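# Hang the picture frame level on the screw

## Task

Leave the picture frame hanging level on the screw without support, resting at its balance point on the screw's shank rather than on its head, while the loose display board is still standing unaided at the end.

## Robot and tools

Robot: two arms, left_arm and right_arm, each ending in a two-finger gripper. The fingers point along the gripper's own +z axis and close along its y axis. The reported end_effector_position is the point between the finger pads, roughly 5 mm short of the tips.

Frame: all positions and orientations use one scene frame. Its origin sits at table-top height, halfway between the two nominal arm bases; +z points up, +x points out over the table, and left_arm is on the +y side (arm names do not match image sides). Quaternions are written w first (qw, qx, qy, qz). Reported hand poses can be a few centimetres off, more at long reach; a BASES line, if present, gives calibrated base positions.

Row layout: every commanded pose is one row of 16 plain numbers covering both arms, even when only one moves: left_arm x, y, z, qw, qx, qy, qz, opening, then right_arm in the same eight-number order. x, y, z are an absolute gripper position in metres in the scene frame; the quaternion is an absolute gripper orientation in the same frame; so each row is a pose, not an offset. Opening runs from -1 (closed) to +1 (fully open, 0.070 m). To hold an arm still, repeat its whole last reported pose and its intended opening in every row; to keep a gripper's orientation, resend the same target quaternion rather than the drifted one from the result.

execute_actions(actions, cameras): actions is a list with at most one item. An empty list just reports the state (with pictures). An item {"rows": [...], "steps": n} plays up to 15 rows, one per 1/30 s control step (steps at most 15, default 15, minimum 5); if rows run out, the last repeats. Each target must lie within 0.6 m of that arm's last reported position along every axis of its gripper, or the whole call is rejected and nothing moves. An item {"steps": n} with no rows is a wait of up to 300 steps counted from the previous result, including your thinking time. cameras lists names to return pictures from, ["all"] for all, [] for none.

move(target, speed, blend, blocking, cameras): target is one 16-number row or a list of up to 15 rows, same layout and frame as above, with no 0.6 m restriction. Each gripper travels in a straight line toward its pose and rotates the short way. speed is the top path speed in m/s per arm, 0.002 to 2.2 (default 0.25), one value or one per target; rotation is capped at twice that in rad/s. blend (metres, one value or one per target) rounds corners of a list by passing within that distance of intermediate targets; 0 stops at each. The whole move lasts at least 0.5 s and is cut off after 10 s. blocking=false returns after about 0.5 s while motion continues. Paths ignore obstacles and the other arm; faster moves lag and overshoot more and hit harder, and aiming deep past a contact presses harder. Opening changes in the first target are sent at once; in later targets they are sent on arrival, with all arms pausing until fingers settle (up to 5 s). Avoid paths that pass near an arm's own base, which can flip its shoulder posture; route around it.

wait(seconds 0 to 10): lets time pass without new commands; ends early if a move finishes. stop(): brakes a running move (needs braking room); fingers continue. zoom_image(camera, region): region [x0, y0, x1, y1] in pixels of that camera's latest image, at most 504 by 504, origin top-left. finished_scene(scene): ends the current scene, given its number; irreversible.

Cameras: cam_head_left, cam_head_right (fixed, looking down over the table), cam_left_wrist, cam_right_wrist, each 896x504. Calibration lines give K and T_world_to_cam; fixed cameras may have shifted slightly, and wrist images can lag while the arm moves.

Results: each arm's end_effector_position and end_effector_quat_wxyz, Joint positions (last value is measured finger opening in metres), joint torques (drive output including gravity, noisy, positive toward larger joint values), grip_measured (opening on the command scale), Hand target (pose now being driven toward), Time used, and for move a "move:" line. done means the arm rests within 3 mm and 2 degrees of its pose; off_target, moving, held or fault report otherwise; limits=paced means a pose was clipped, limits=held means steps were withheld. Neither done nor off_target tells you about contact. MOTOR HOT, TORQUE FAULT and OVER-TEMPERATURE FAULT lines warn of trouble.

Control behaviour: each step the commanded orientation is clipped to within 32 degrees of the current one, and position wins if both cannot be met. Joints move at most 3 rad/s, reaching that in 0.6 s. A clearance check blocks commands bringing one arm too near the other (fingers excepted), but collisions can still happen. Results arrive 5 steps before an action ends; those steps run during your next reply.

Gripping: to grasp, command an opening about 0.05 below the grip_measured value at first contact for full force (about 20 N per pad); smaller gaps grip more gently. Closing fully takes about 1 s; closing fast can squeeze harder.

Avoid: dropping or releasing the frame while it moves, knocking over the loose display board, anything leaving the table, fast impacts, pressing arms or grippers together (can end the scene), and torque overloads (wrist joints limit 7.52 N m, motors give about 4 N m; elbow, shoulder, waist 21.6 N m), which halt an arm for 10 s. Holding loads or straining toward unreachable poses heats motors; at 80 °C that arm goes limp for 30 s or more. Loose objects may occasionally get a small push from outside.

Each tool is called after ">>>" in YAML: its name, and indented under it one key for each argument.

## Session

>>> execute_actions:
  actions: []
  cameras: ["all"]

Scene clock: 0.00 s of 4500.00 s.
left_arm: end_effector_position=(+0.3510, +0.5999, +0.2155) grip_measured=+0.59 end_effector_quat_wxyz=(+0.247, -0.380, +0.744, +0.491) | right_arm: end_effector_position=(+0.3748, -0.3621, +0.2306) grip_measured=+0.98 end_effector_quat_wxyz=(+0.266, -0.127, +0.954, +0.046)
Joint positions: left_arm=[0.435 2.012 -1.399 1.391 1.016 -1.325 0.056] | right_arm=[-0.326 1.505 -1.187 0.405 0.93 -0.792 0.069]
Joint torques (N m): no reading
Motor temperatures (°C): left_arm=[31 31 32 33 36 30] | right_arm=[30 30 33 35 39 32]
Hand target: left_arm +0.3510, +0.5999, +0.2155; +0.247, -0.380, +0.744, +0.491 | right_arm +0.3748, -0.3621, +0.2306; +0.266, -0.127, +0.954, +0.046

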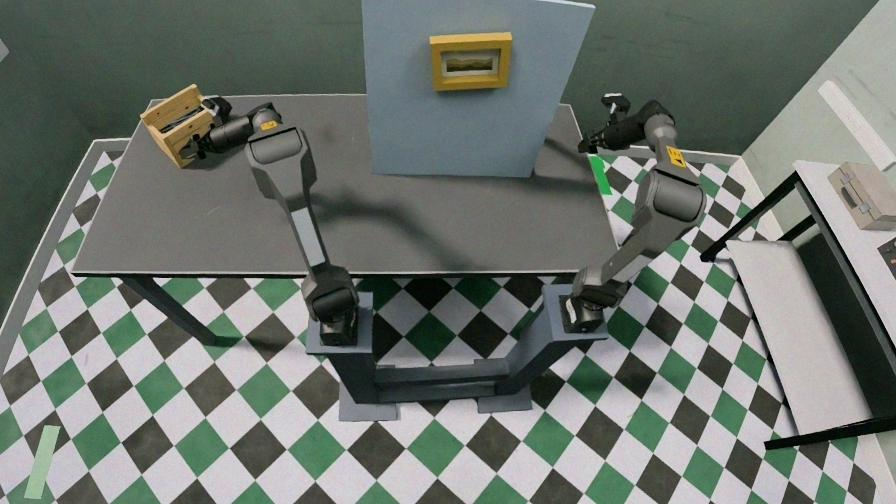

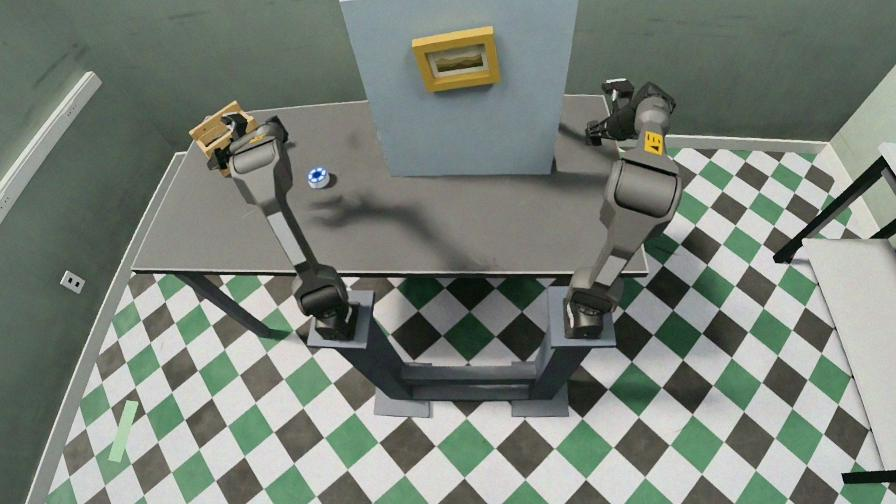

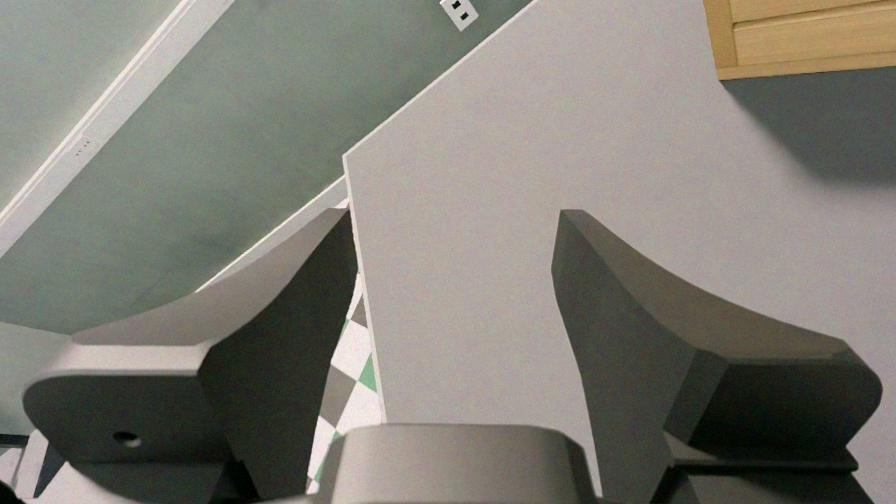

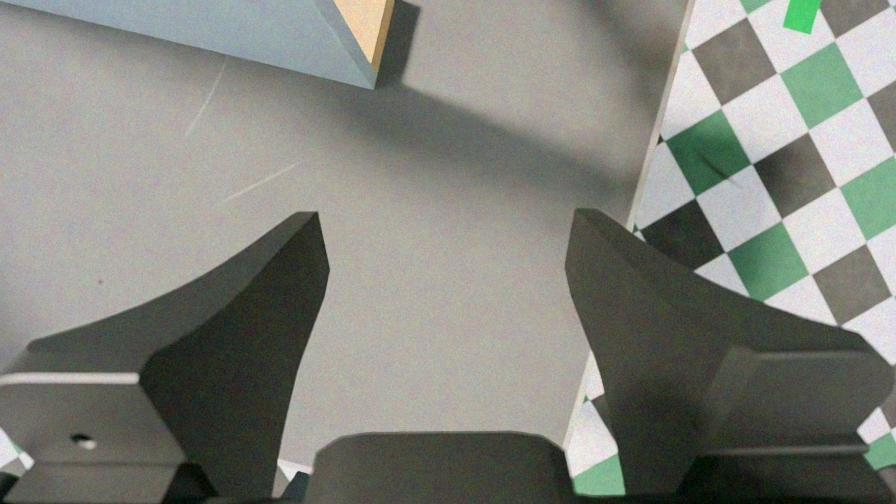

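>>> zoom_image:
  camera: "cam_head_left"
  region: [400, 10, 540, 110]

>>> zoom_image:
  camera: "cam_head_right"
  region: [390, 10, 530, 110]

Scaled by 3.600 from the camera's 896x504 image, which has a finer 1280x720 frame.

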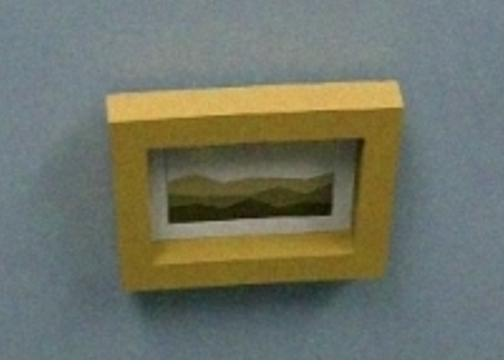

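Scaled by 3.600 from the camera's 896x504 image, which has a finer 1280x720 frame.

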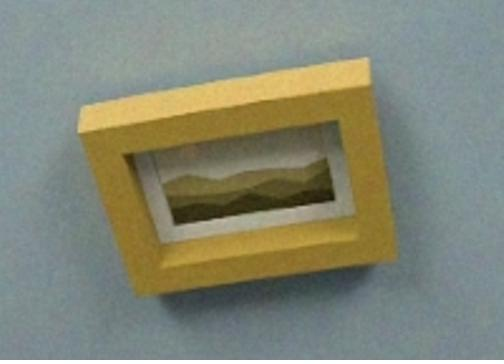

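>>> move:
  target:
    - [0.31,0.42,0.36,0.6533,-0.2706,0.6533,-0.2706,-1,0.31,-0.25,0.36,0.5,0,0.866,0,0.98]
    - [0.39,0.12,0.41,0.5,-0.5,0.5,-0.5,-1,0.28,-0.16,0.47,0.656,0,0.755,0,0.98]
  speed: 0.5
  blend: [0.05,0]

Scene clock: 18.70 s of 4500.00 s.
left_arm: end_effector_position=(+0.3900, +0.1200, +0.4102) grip_measured=-1.00 end_effector_quat_wxyz=(+0.500, -0.500, +0.500, -0.500) | right_arm: end_effector_position=(+0.2805, -0.1601, +0.4700) grip_measured=+0.98 end_effector_quat_wxyz=(+0.658, -0.013, +0.753, +0.015)
Joint positions: left_arm=[-0.609 1.272 -0.927 -1.224 -0.66 -0.429 0] | right_arm=[1.248 1.076 -1.148 -1.364 1.216 1.354 0.069]
Joint torques (N m): left_arm=[-0.23 -3.42 -3.16 0.65 -0.67 -0.09] | right_arm=[0.71 -2.58 -3.34 -1.24 0.09 -0.12]
Motor temperatures (°C): left_arm=[31 32 33 33 37 30] | right_arm=[30 30 34 35 39 32]
Hand target: left_arm +0.3900, +0.1200, +0.4100; +0.500, -0.500, +0.500, -0.500 | right_arm +0.2806, -0.1602, +0.4699; +0.658, -0.013, +0.753, +0.015
Off the commanded pose: left_arm 0.000 m, 0 deg | right_arm 0.000 m, 2 deg.
joint sent to its limit (right arm) — joint 5 (wrist pitch), upper limit.
Kept back: nothing.
move: done
camera_calibration:
cam_left_wrist: T_world_to_cam=[[0.0230182, -0.0115288, 0.999669, -0.414143], [-0.559988, -0.828494, 0.00333944, 0.317138], [0.828181, -0.55988, -0.0255264, -0.12365], [0, 0, 0, 1]] pos_world=[0.28953, 0.188743, 0.40979]
cam_right_wrist: T_world_to_cam=[[0.0237391, -0.998788, -0.0431133, -0.145637], [-0.712426, 0.013353, -0.70162, 0.525396], [0.701346, 0.0473709, -0.711246, 0.26348], [0, 0, 0, 1]] pos_world=[0.192973, -0.164957, 0.549749]

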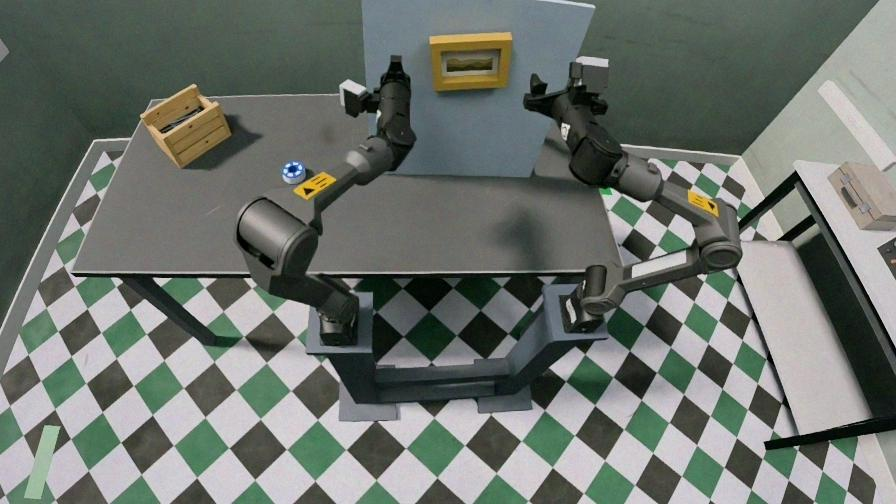

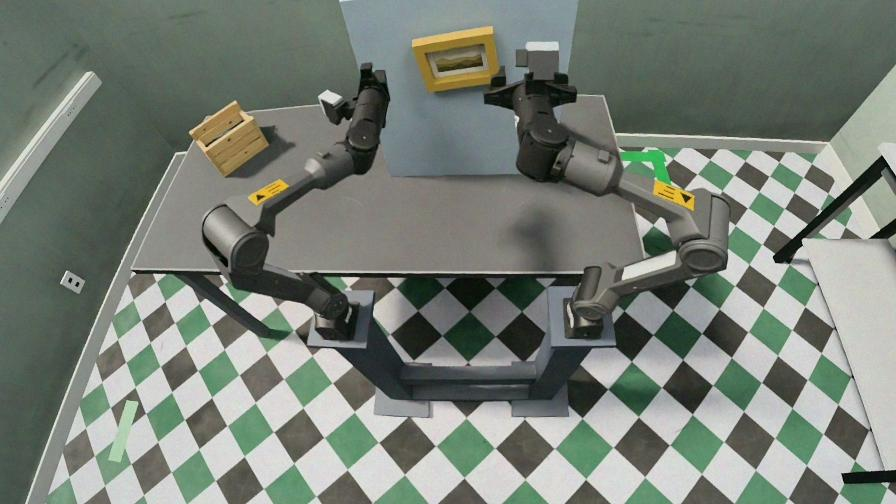

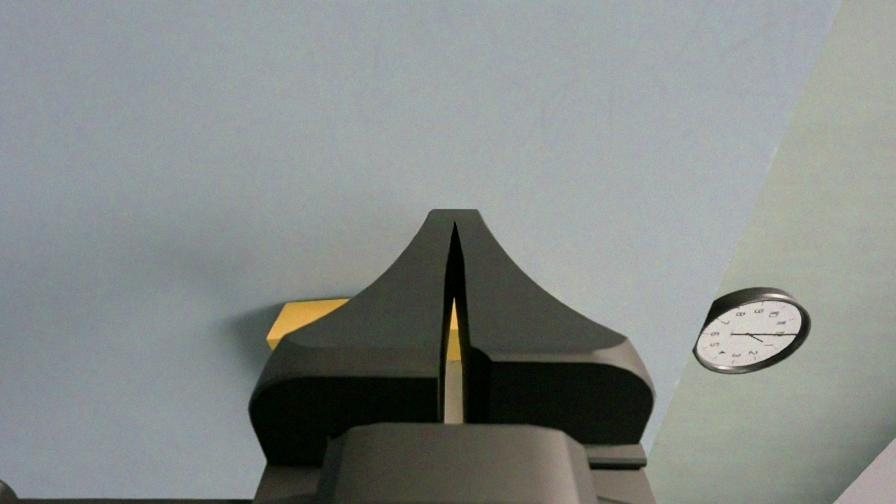

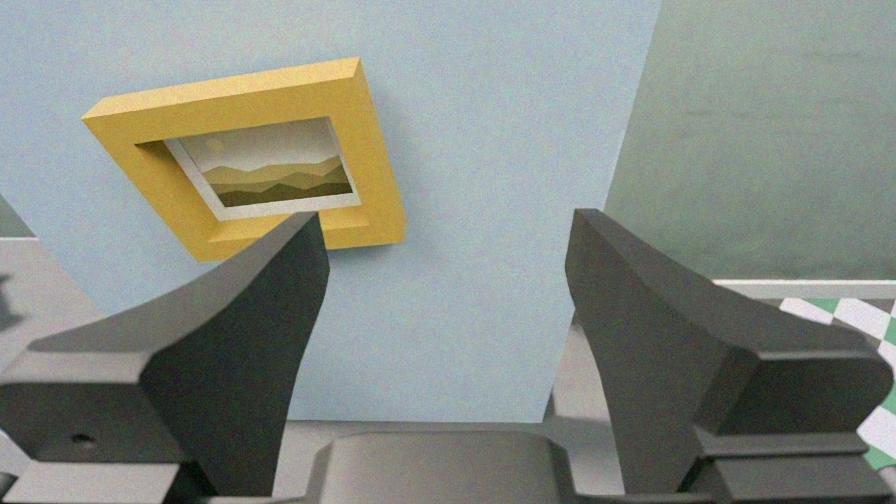

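>>> move:
  target: [0.416,0.085,0.418,0.5,-0.5,0.5,-0.5,-1,0.2805,-0.1601,0.47,0.658,-0.013,0.753,0.015,0.98]
  speed: 0.15

>>> zoom_image:
  camera: "cam_right_wrist"
  region: [0, 0, 450, 290]

>>> zoom_image:
  camera: "cam_head_right"
  region: [350, 10, 530, 110]

Scene clock: 21.17 s of 4500.00 s.
left_arm: end_effector_position=(+0.4165, +0.0844, +0.4177) grip_measured=-1.00 end_effector_quat_wxyz=(+0.500, -0.500, +0.501, -0.500) | right_arm: end_effector_position=(+0.2805, -0.1601, +0.4699) grip_measured=+0.98 end_effector_quat_wxyz=(+0.658, -0.013, +0.753, +0.015)
Joint positions: left_arm=[-0.666 1.419 -1.09 -1.279 -0.706 -0.376 0] | right_arm=[1.248 1.076 -1.147 -1.365 1.216 1.354 0.069]
Joint torques (N m): left_arm=[-0.04 -6.02 -2.77 0.57 -0.78 -0.06] | right_arm=[0.72 -2.52 -3.31 -1.24 -0.2 0.16]
Motor temperatures (°C): left_arm=[31 32 33 33 37 30] | right_arm=[30 30 34 35 39 32]
Hand target: left_arm +0.4160, +0.0850, +0.4180; +0.500, -0.500, +0.500, -0.500 | right_arm +0.2805, -0.1601, +0.4700; +0.658, -0.013, +0.753, +0.015
Off the commanded pose: left_arm 0.001 m, 0 deg | right_arm 0.000 m, 0 deg.
Kept back: nothing.
move: done
camera_calibration:
cam_left_wrist: T_world_to_cam=[[0.024084, -0.011929, 0.999639, -0.423021], [-0.560626, -0.828061, 0.00362553, 0.302417], [0.827719, -0.560511, -0.0266307, -0.164547], [0, 0, 0, 1]] pos_world=[0.31593, 0.153143, 0.41739]
cam_right_wrist: T_world_to_cam=[[0.0235834, -0.99884, -0.0419756, -0.146149], [-0.712009, 0.0126923, -0.702056, 0.525377], [0.701774, 0.0464439, -0.710884, 0.262969], [0, 0, 0, 1]] pos_world=[0.192974, -0.164861, 0.54965]

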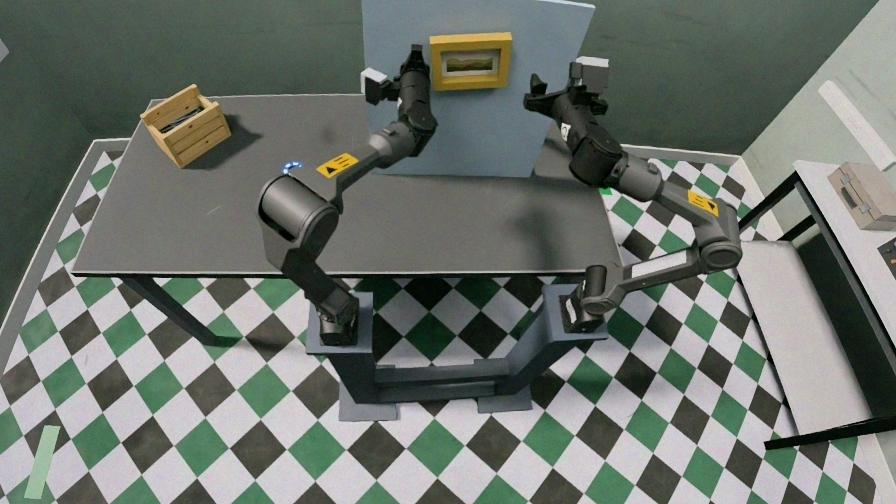

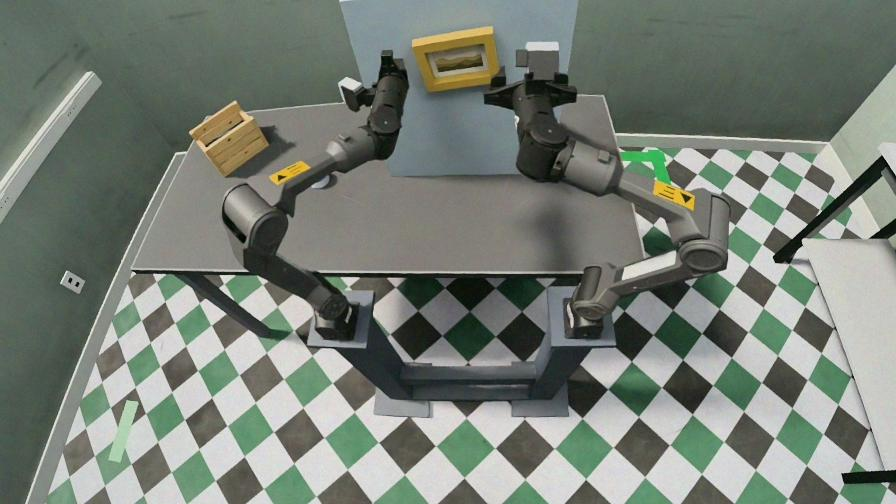

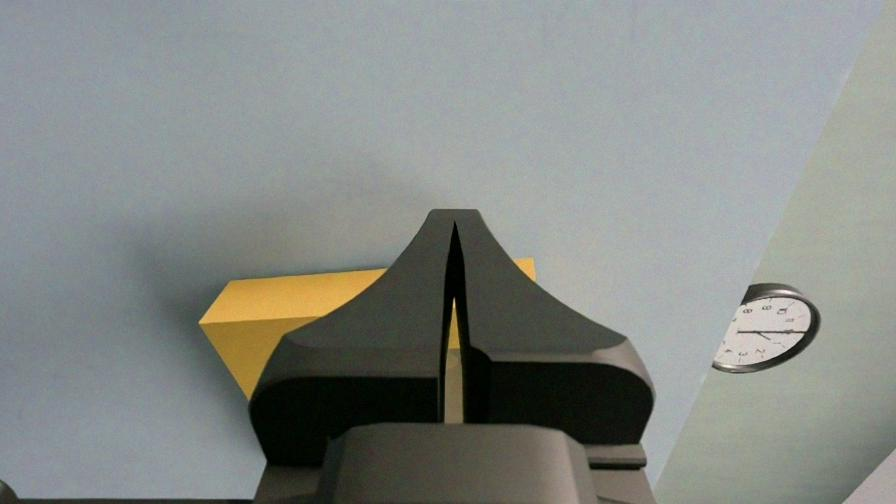

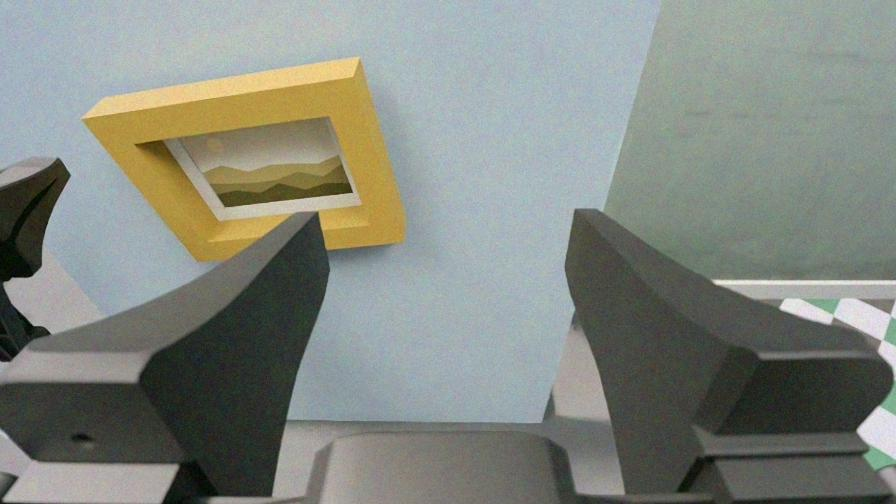

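Scaled by 1.120 from the camera's 896x504 image, which has a finer 1280x720 frame.

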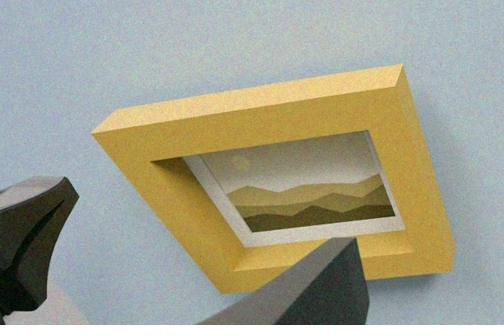

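Scaled by 2.800 from the camera's 896x504 image, which has a finer 1280x720 frame.

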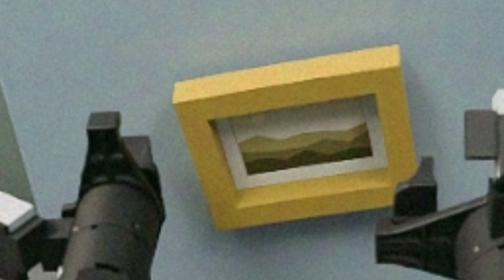

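>>> move:
  target:
    - [0.450,0.078,0.431,0.5,-0.5,0.5,-0.5,-1,0.2805,-0.1601,0.47,0.658,-0.013,0.753,0.015,0.98]
    - [0.450,0.052,0.431,0.5,-0.5,0.5,-0.5,-1,0.2805,-0.1601,0.47,0.658,-0.013,0.753,0.015,0.98]
  speed: [0.1,0.03]

>>> zoom_image:
  camera: "cam_right_wrist"
  region: [0, 0, 450, 290]

>>> zoom_image:
  camera: "cam_head_right"
  region: [350, 10, 530, 110]

Scene clock: 23.63 s of 4500.00 s.
left_arm: end_effector_position=(+0.4500, +0.0522, +0.4312) grip_measured=-1.00 end_effector_quat_wxyz=(+0.500, -0.500, +0.500, -0.500) | right_arm: end_effector_position=(+0.2805, -0.1599, +0.4699) grip_measured=+0.98 end_effector_quat_wxyz=(+0.658, -0.013, +0.753, +0.015)
Joint positions: left_arm=[-0.681 1.576 -1.311 -1.358 -0.706 -0.276 0] | right_arm=[1.248 1.076 -1.147 -1.365 1.215 1.354 0.069]
Joint torques (N m): left_arm=[-5.47 -3.83 -3.73 1.06 1.79 0.11] | right_arm=[0.67 -2.49 -3.37 -1.22 -0.3 0.25]
Motor temperatures (°C): left_arm=[31 32 33 33 37 30] | right_arm=[30 30 34 35 39 32]
Hand target: left_arm +0.4500, +0.0520, +0.4310; +0.500, -0.500, +0.500, -0.500 | right_arm +0.2805, -0.1601, +0.4700; +0.658, -0.013, +0.753, +0.015
Off the commanded pose: left_arm 0.000 m, 0 deg | right_arm 0.000 m, 0 deg.
Kept back: nothing.
move: done
camera_calibration:
cam_left_wrist: T_world_to_cam=[[0.0230945, -0.0107144, 0.999676, -0.437327], [-0.559567, -0.828775, 0.00404439, 0.29394], [0.828463, -0.559479, -0.0251356, -0.211056], [0, 0, 0, 1]] pos_world=[0.349431, 0.120843, 0.430691]
cam_right_wrist: T_world_to_cam=[[0.0244434, -0.998815, -0.0420811, -0.146151], [-0.711907, 0.012161, -0.702168, 0.52533], [0.701848, 0.0471213, -0.710767, 0.262998], [0, 0, 0, 1]] pos_world=[0.192975, -0.164759, 0.54965]

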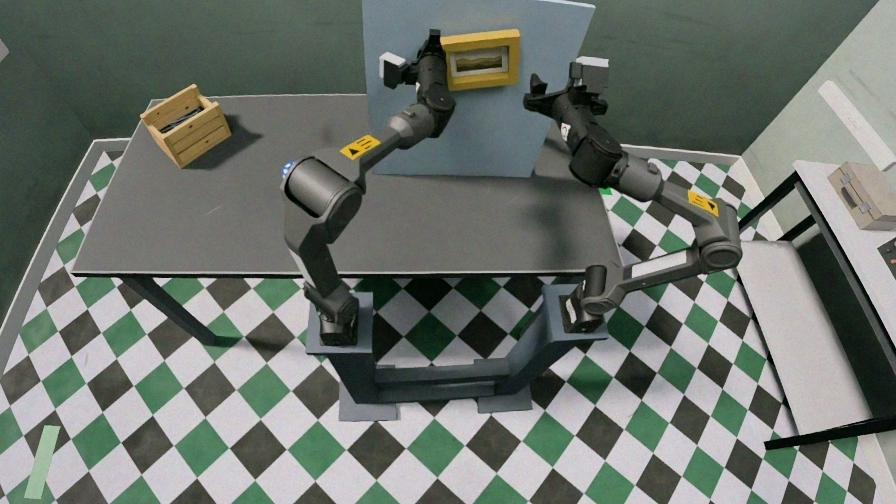

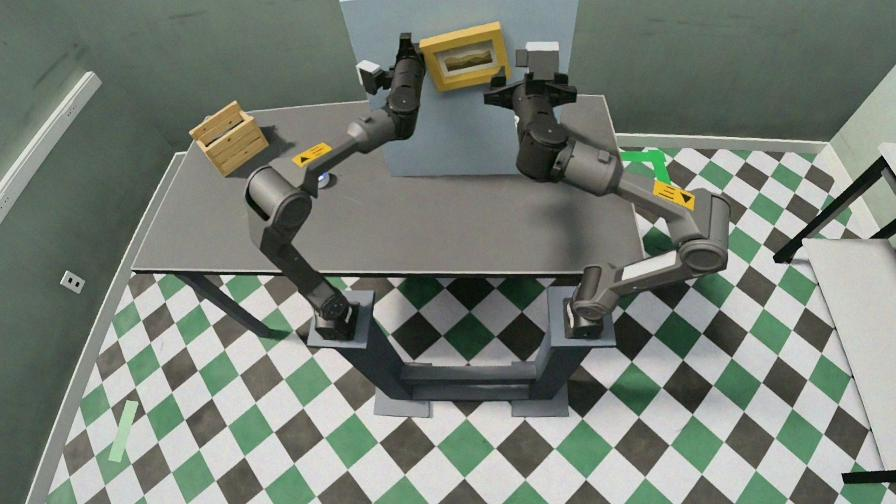

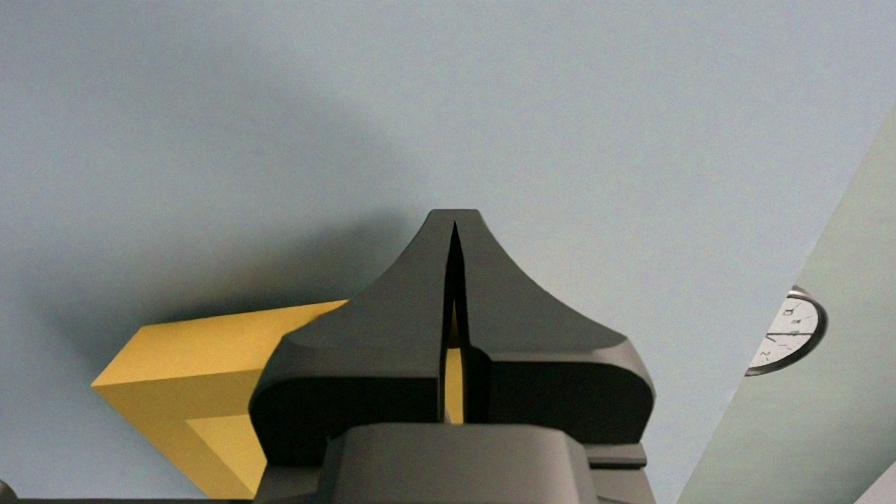

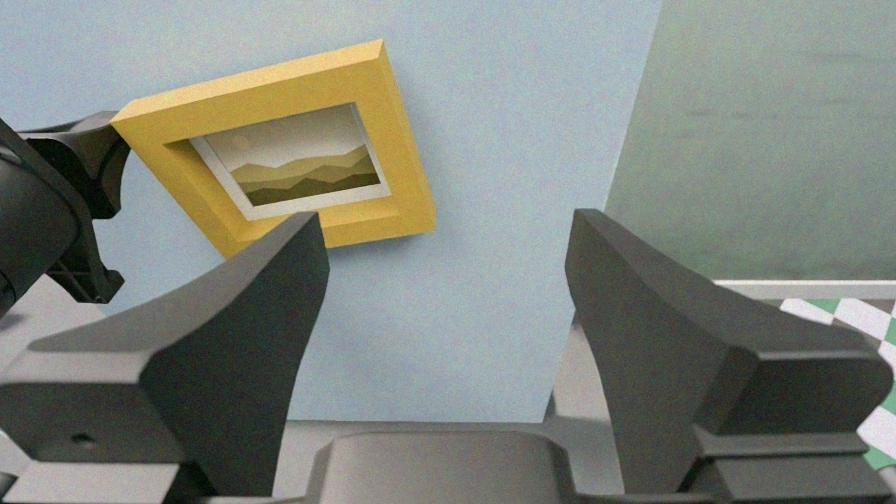

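Scaled by 1.120 from the camera's 896x504 image, which has a finer 1280x720 frame.

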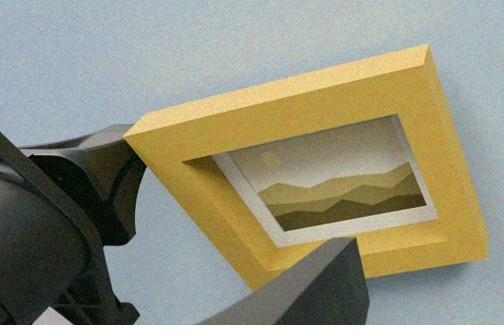

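Scaled by 2.800 from the camera's 896x504 image, which has a finer 1280x720 frame.

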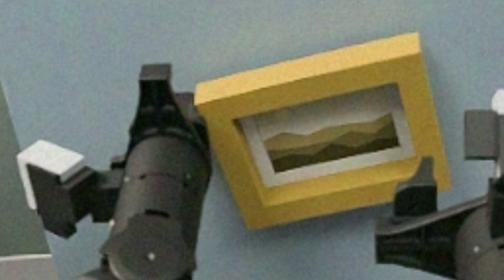

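>>> move:
  target:
    - [0.450,0.072,0.431,0.5,-0.5,0.5,-0.5,-1,0.2805,-0.1601,0.47,0.658,-0.013,0.753,0.015,0.98]
  speed: 0.04

>>> zoom_image:
  camera: "cam_right_wrist"
  region: [0, 0, 450, 290]

>>> zoom_image:
  camera: "cam_head_right"
  region: [350, 10, 530, 110]

Scene clock: 24.87 s of 4500.00 s.
left_arm: end_effector_position=(+0.4500, +0.0714, +0.4305) grip_measured=-1.00 end_effector_quat_wxyz=(+0.500, -0.500, +0.501, -0.500) | right_arm: end_effector_position=(+0.2805, -0.1599, +0.4699) grip_measured=+0.98 end_effector_quat_wxyz=(+0.658, -0.013, +0.753, +0.015)
Joint positions: left_arm=[-0.627 1.533 -1.261 -1.326 -0.653 -0.305 0] | right_arm=[1.248 1.076 -1.147 -1.365 1.215 1.354 0.069]
Joint torques (N m): left_arm=[0.2 -6.9 -3.21 0.57 -0.64 -0.05] | right_arm=[0.64 -2.48 -3.35 -1.22 -0.29 0.25]
Motor temperatures (°C): left_arm=[31 32 33 33 37 30] | right_arm=[30 30 34 35 39 32]
Hand target: left_arm +0.4500, +0.0720, +0.4310; +0.500, -0.500, +0.500, -0.500 | right_arm +0.2805, -0.1601, +0.4700; +0.658, -0.013, +0.753, +0.015
Off the commanded pose: left_arm 0.001 m, 0 deg | right_arm 0.000 m, 0 deg.
Kept back: nothing.
move: done
camera_calibration:
cam_left_wrist: T_world_to_cam=[[0.0242101, -0.0119275, 0.999636, -0.436823], [-0.561472, -0.827487, 0.00372477, 0.310697], [0.827141, -0.561358, -0.0267305, -0.198884], [0, 0, 0, 1]] pos_world=[0.349529, 0.140243, 0.43019]
cam_right_wrist: T_world_to_cam=[[0.0244434, -0.998815, -0.0420811, -0.146151], [-0.711907, 0.012161, -0.702168, 0.52533], [0.701848, 0.0471213, -0.710767, 0.262998], [0, 0, 0, 1]] pos_world=[0.192975, -0.164759, 0.54965]

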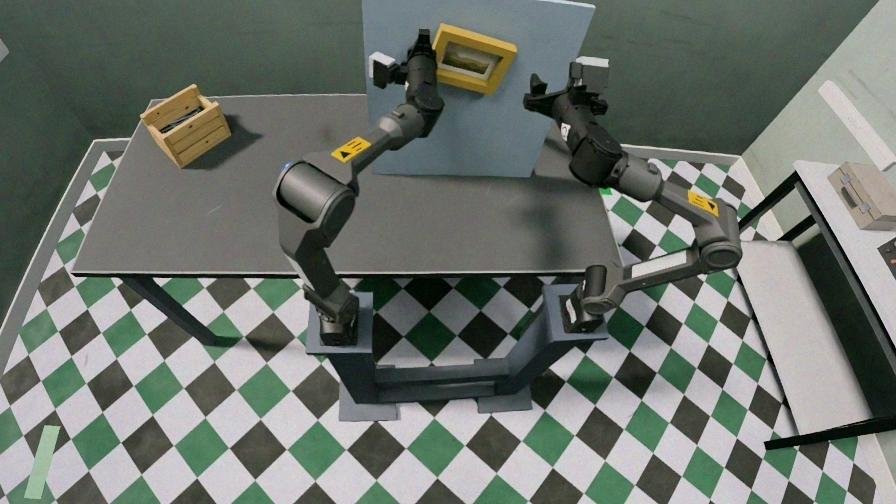

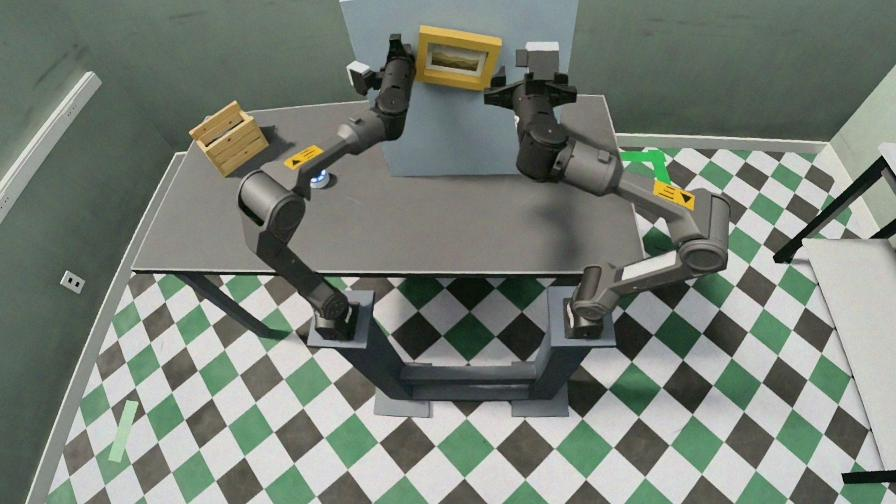

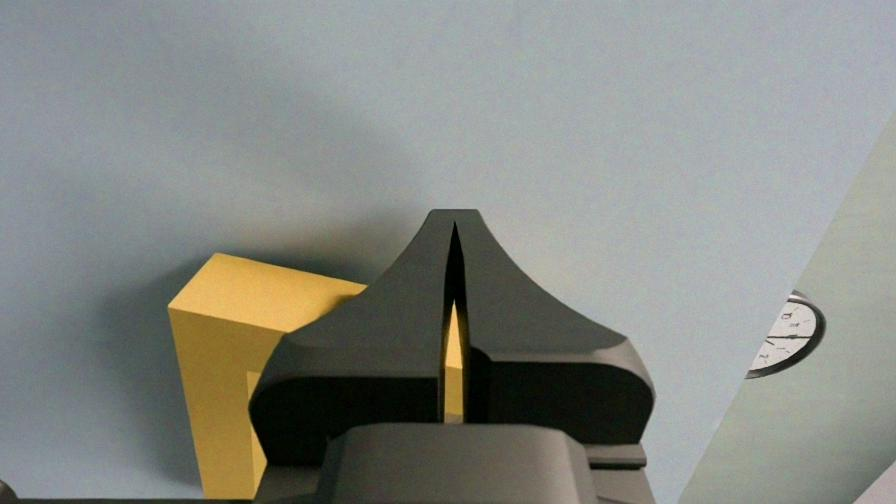

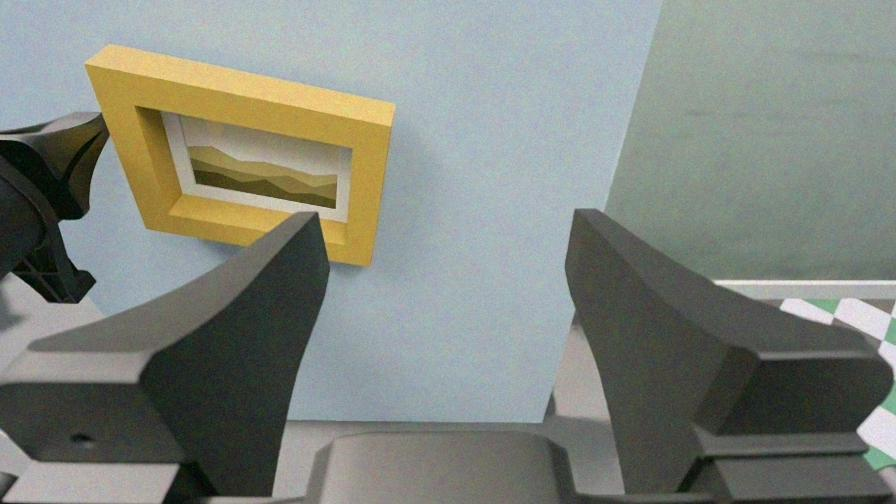

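Scaled by 1.120 from the camera's 896x504 image, which has a finer 1280x720 frame.

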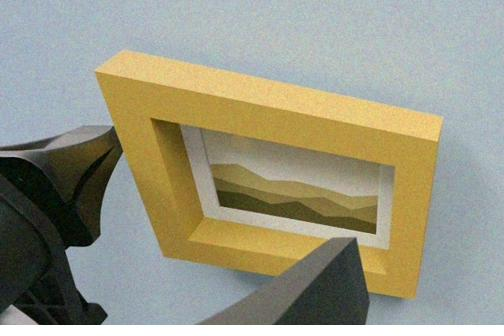

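Scaled by 2.800 from the camera's 896x504 image, which has a finer 1280x720 frame.

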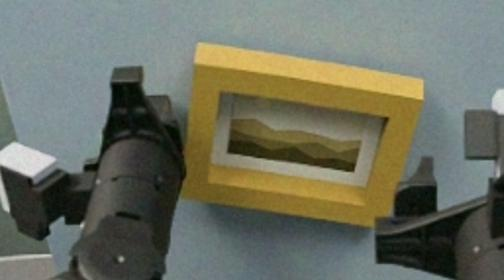

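>>> execute_actions:
  actions: []
  cameras: ["all"]

>>> zoom_image:
  camera: "cam_right_wrist"
  region: [0, 0, 450, 290]

>>> zoom_image:
  camera: "cam_head_right"
  region: [350, 10, 530, 110]

Scene clock: 25.07 s of 4500.00 s.
left_arm: end_effector_position=(+0.4500, +0.0714, +0.4305) grip_measured=-1.00 end_effector_quat_wxyz=(+0.500, -0.500, +0.501, -0.500) | right_arm: end_effector_position=(+0.2805, -0.1599, +0.4699) grip_measured=+0.98 end_effector_quat_wxyz=(+0.658, -0.013, +0.753, +0.015)
Joint positions: left_arm=[-0.627 1.533 -1.261 -1.326 -0.653 -0.305 0] | right_arm=[1.248 1.076 -1.147 -1.365 1.215 1.354 0.069]
Joint torques (N m): left_arm=[0.26 -7.1 -3.4 0.46 -0.64 -0.01] | right_arm=[0.64 -2.5 -3.37 -1.22 -0.3 0.24]
Motor temperatures (°C): left_arm=[31 32 33 33 37 30] | right_arm=[30 30 34 35 39 32]
Hand target: left_arm +0.4500, +0.0720, +0.4310; +0.500, -0.500, +0.500, -0.500 | right_arm +0.2805, -0.1601, +0.4700; +0.658, -0.013, +0.753, +0.015
Off the commanded pose: left_arm 0.001 m, 0 deg | right_arm 0.000 m, 0 deg.
Steps of this call (1-6: nothing new was sent). Readings (end_effector_position of left_arm | right_arm):
1: (+0.4500, +0.0714, +0.4305) | (+0.2805, -0.1599, +0.4699)
2: (+0.4500, +0.0714, +0.4305) | (+0.2805, -0.1599, +0.4699)
4: (+0.4500, +0.0714, +0.4305) | (+0.2805, -0.1599, +0.4699)
6: the state above
camera_calibration:
cam_left_wrist: T_world_to_cam=[[0.0242101, -0.0119275, 0.999636, -0.436823], [-0.561472, -0.827487, 0.00372477, 0.310697], [0.827141, -0.561358, -0.0267305, -0.198884], [0, 0, 0, 1]] pos_world=[0.349529, 0.140243, 0.43019]
cam_right_wrist: T_world_to_cam=[[0.0244434, -0.998815, -0.0420811, -0.146151], [-0.711907, 0.012161, -0.702168, 0.52533], [0.701848, 0.0471213, -0.710767, 0.262998], [0, 0, 0, 1]] pos_world=[0.192975, -0.164759, 0.54965]

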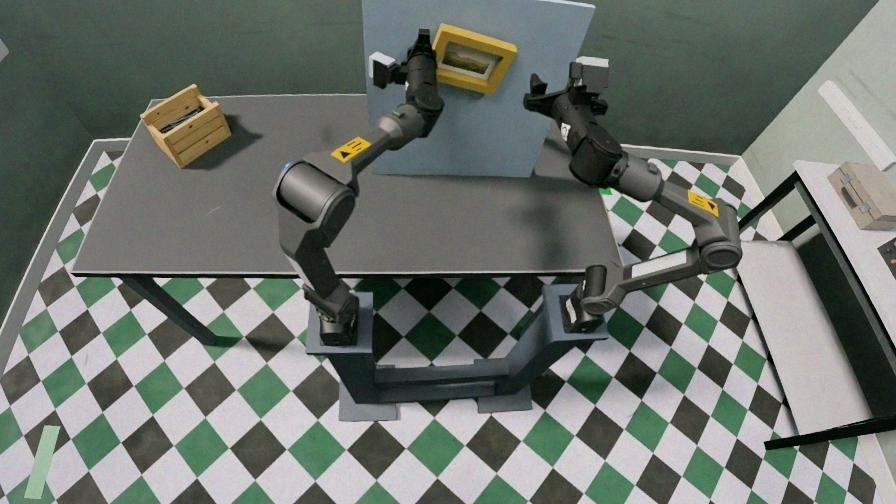

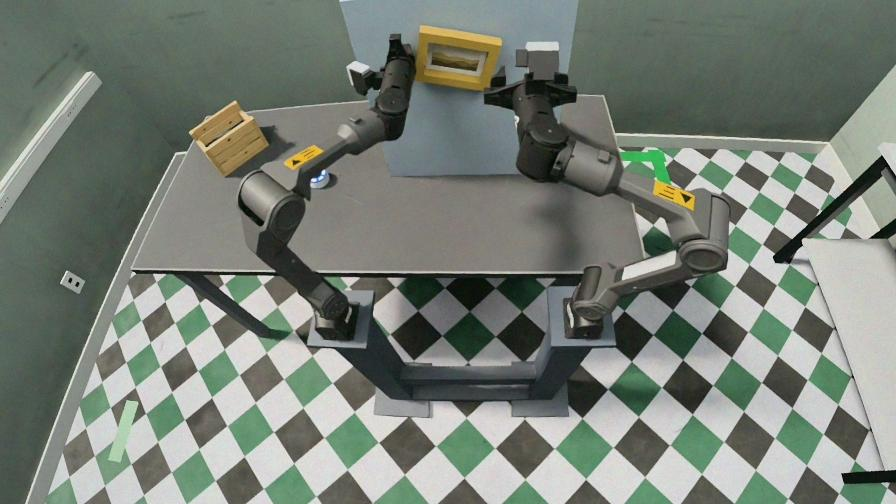

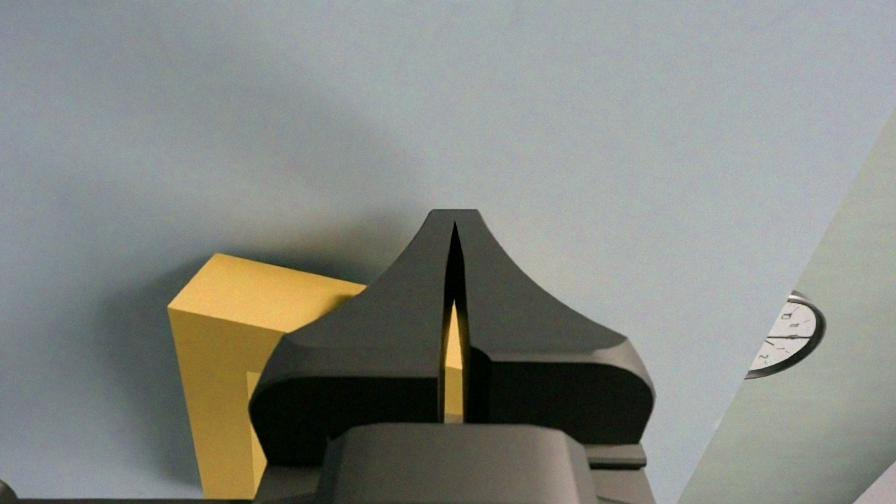

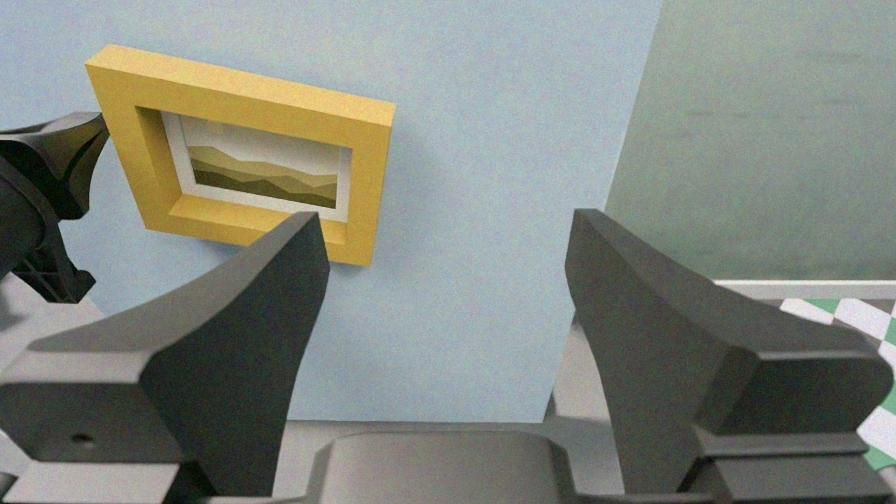

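Scaled by 1.120 from the camera's 896x504 image, which has a finer 1280x720 frame.

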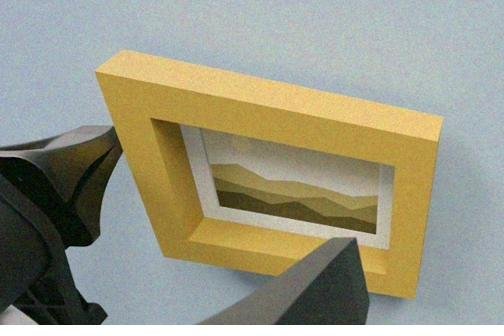

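Scaled by 2.800 from the camera's 896x504 image, which has a finer 1280x720 frame.

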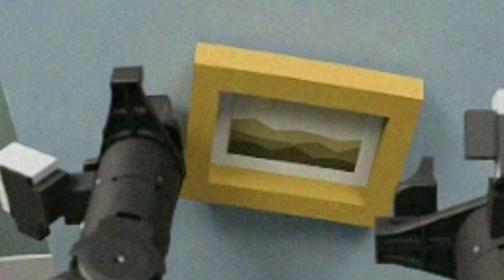

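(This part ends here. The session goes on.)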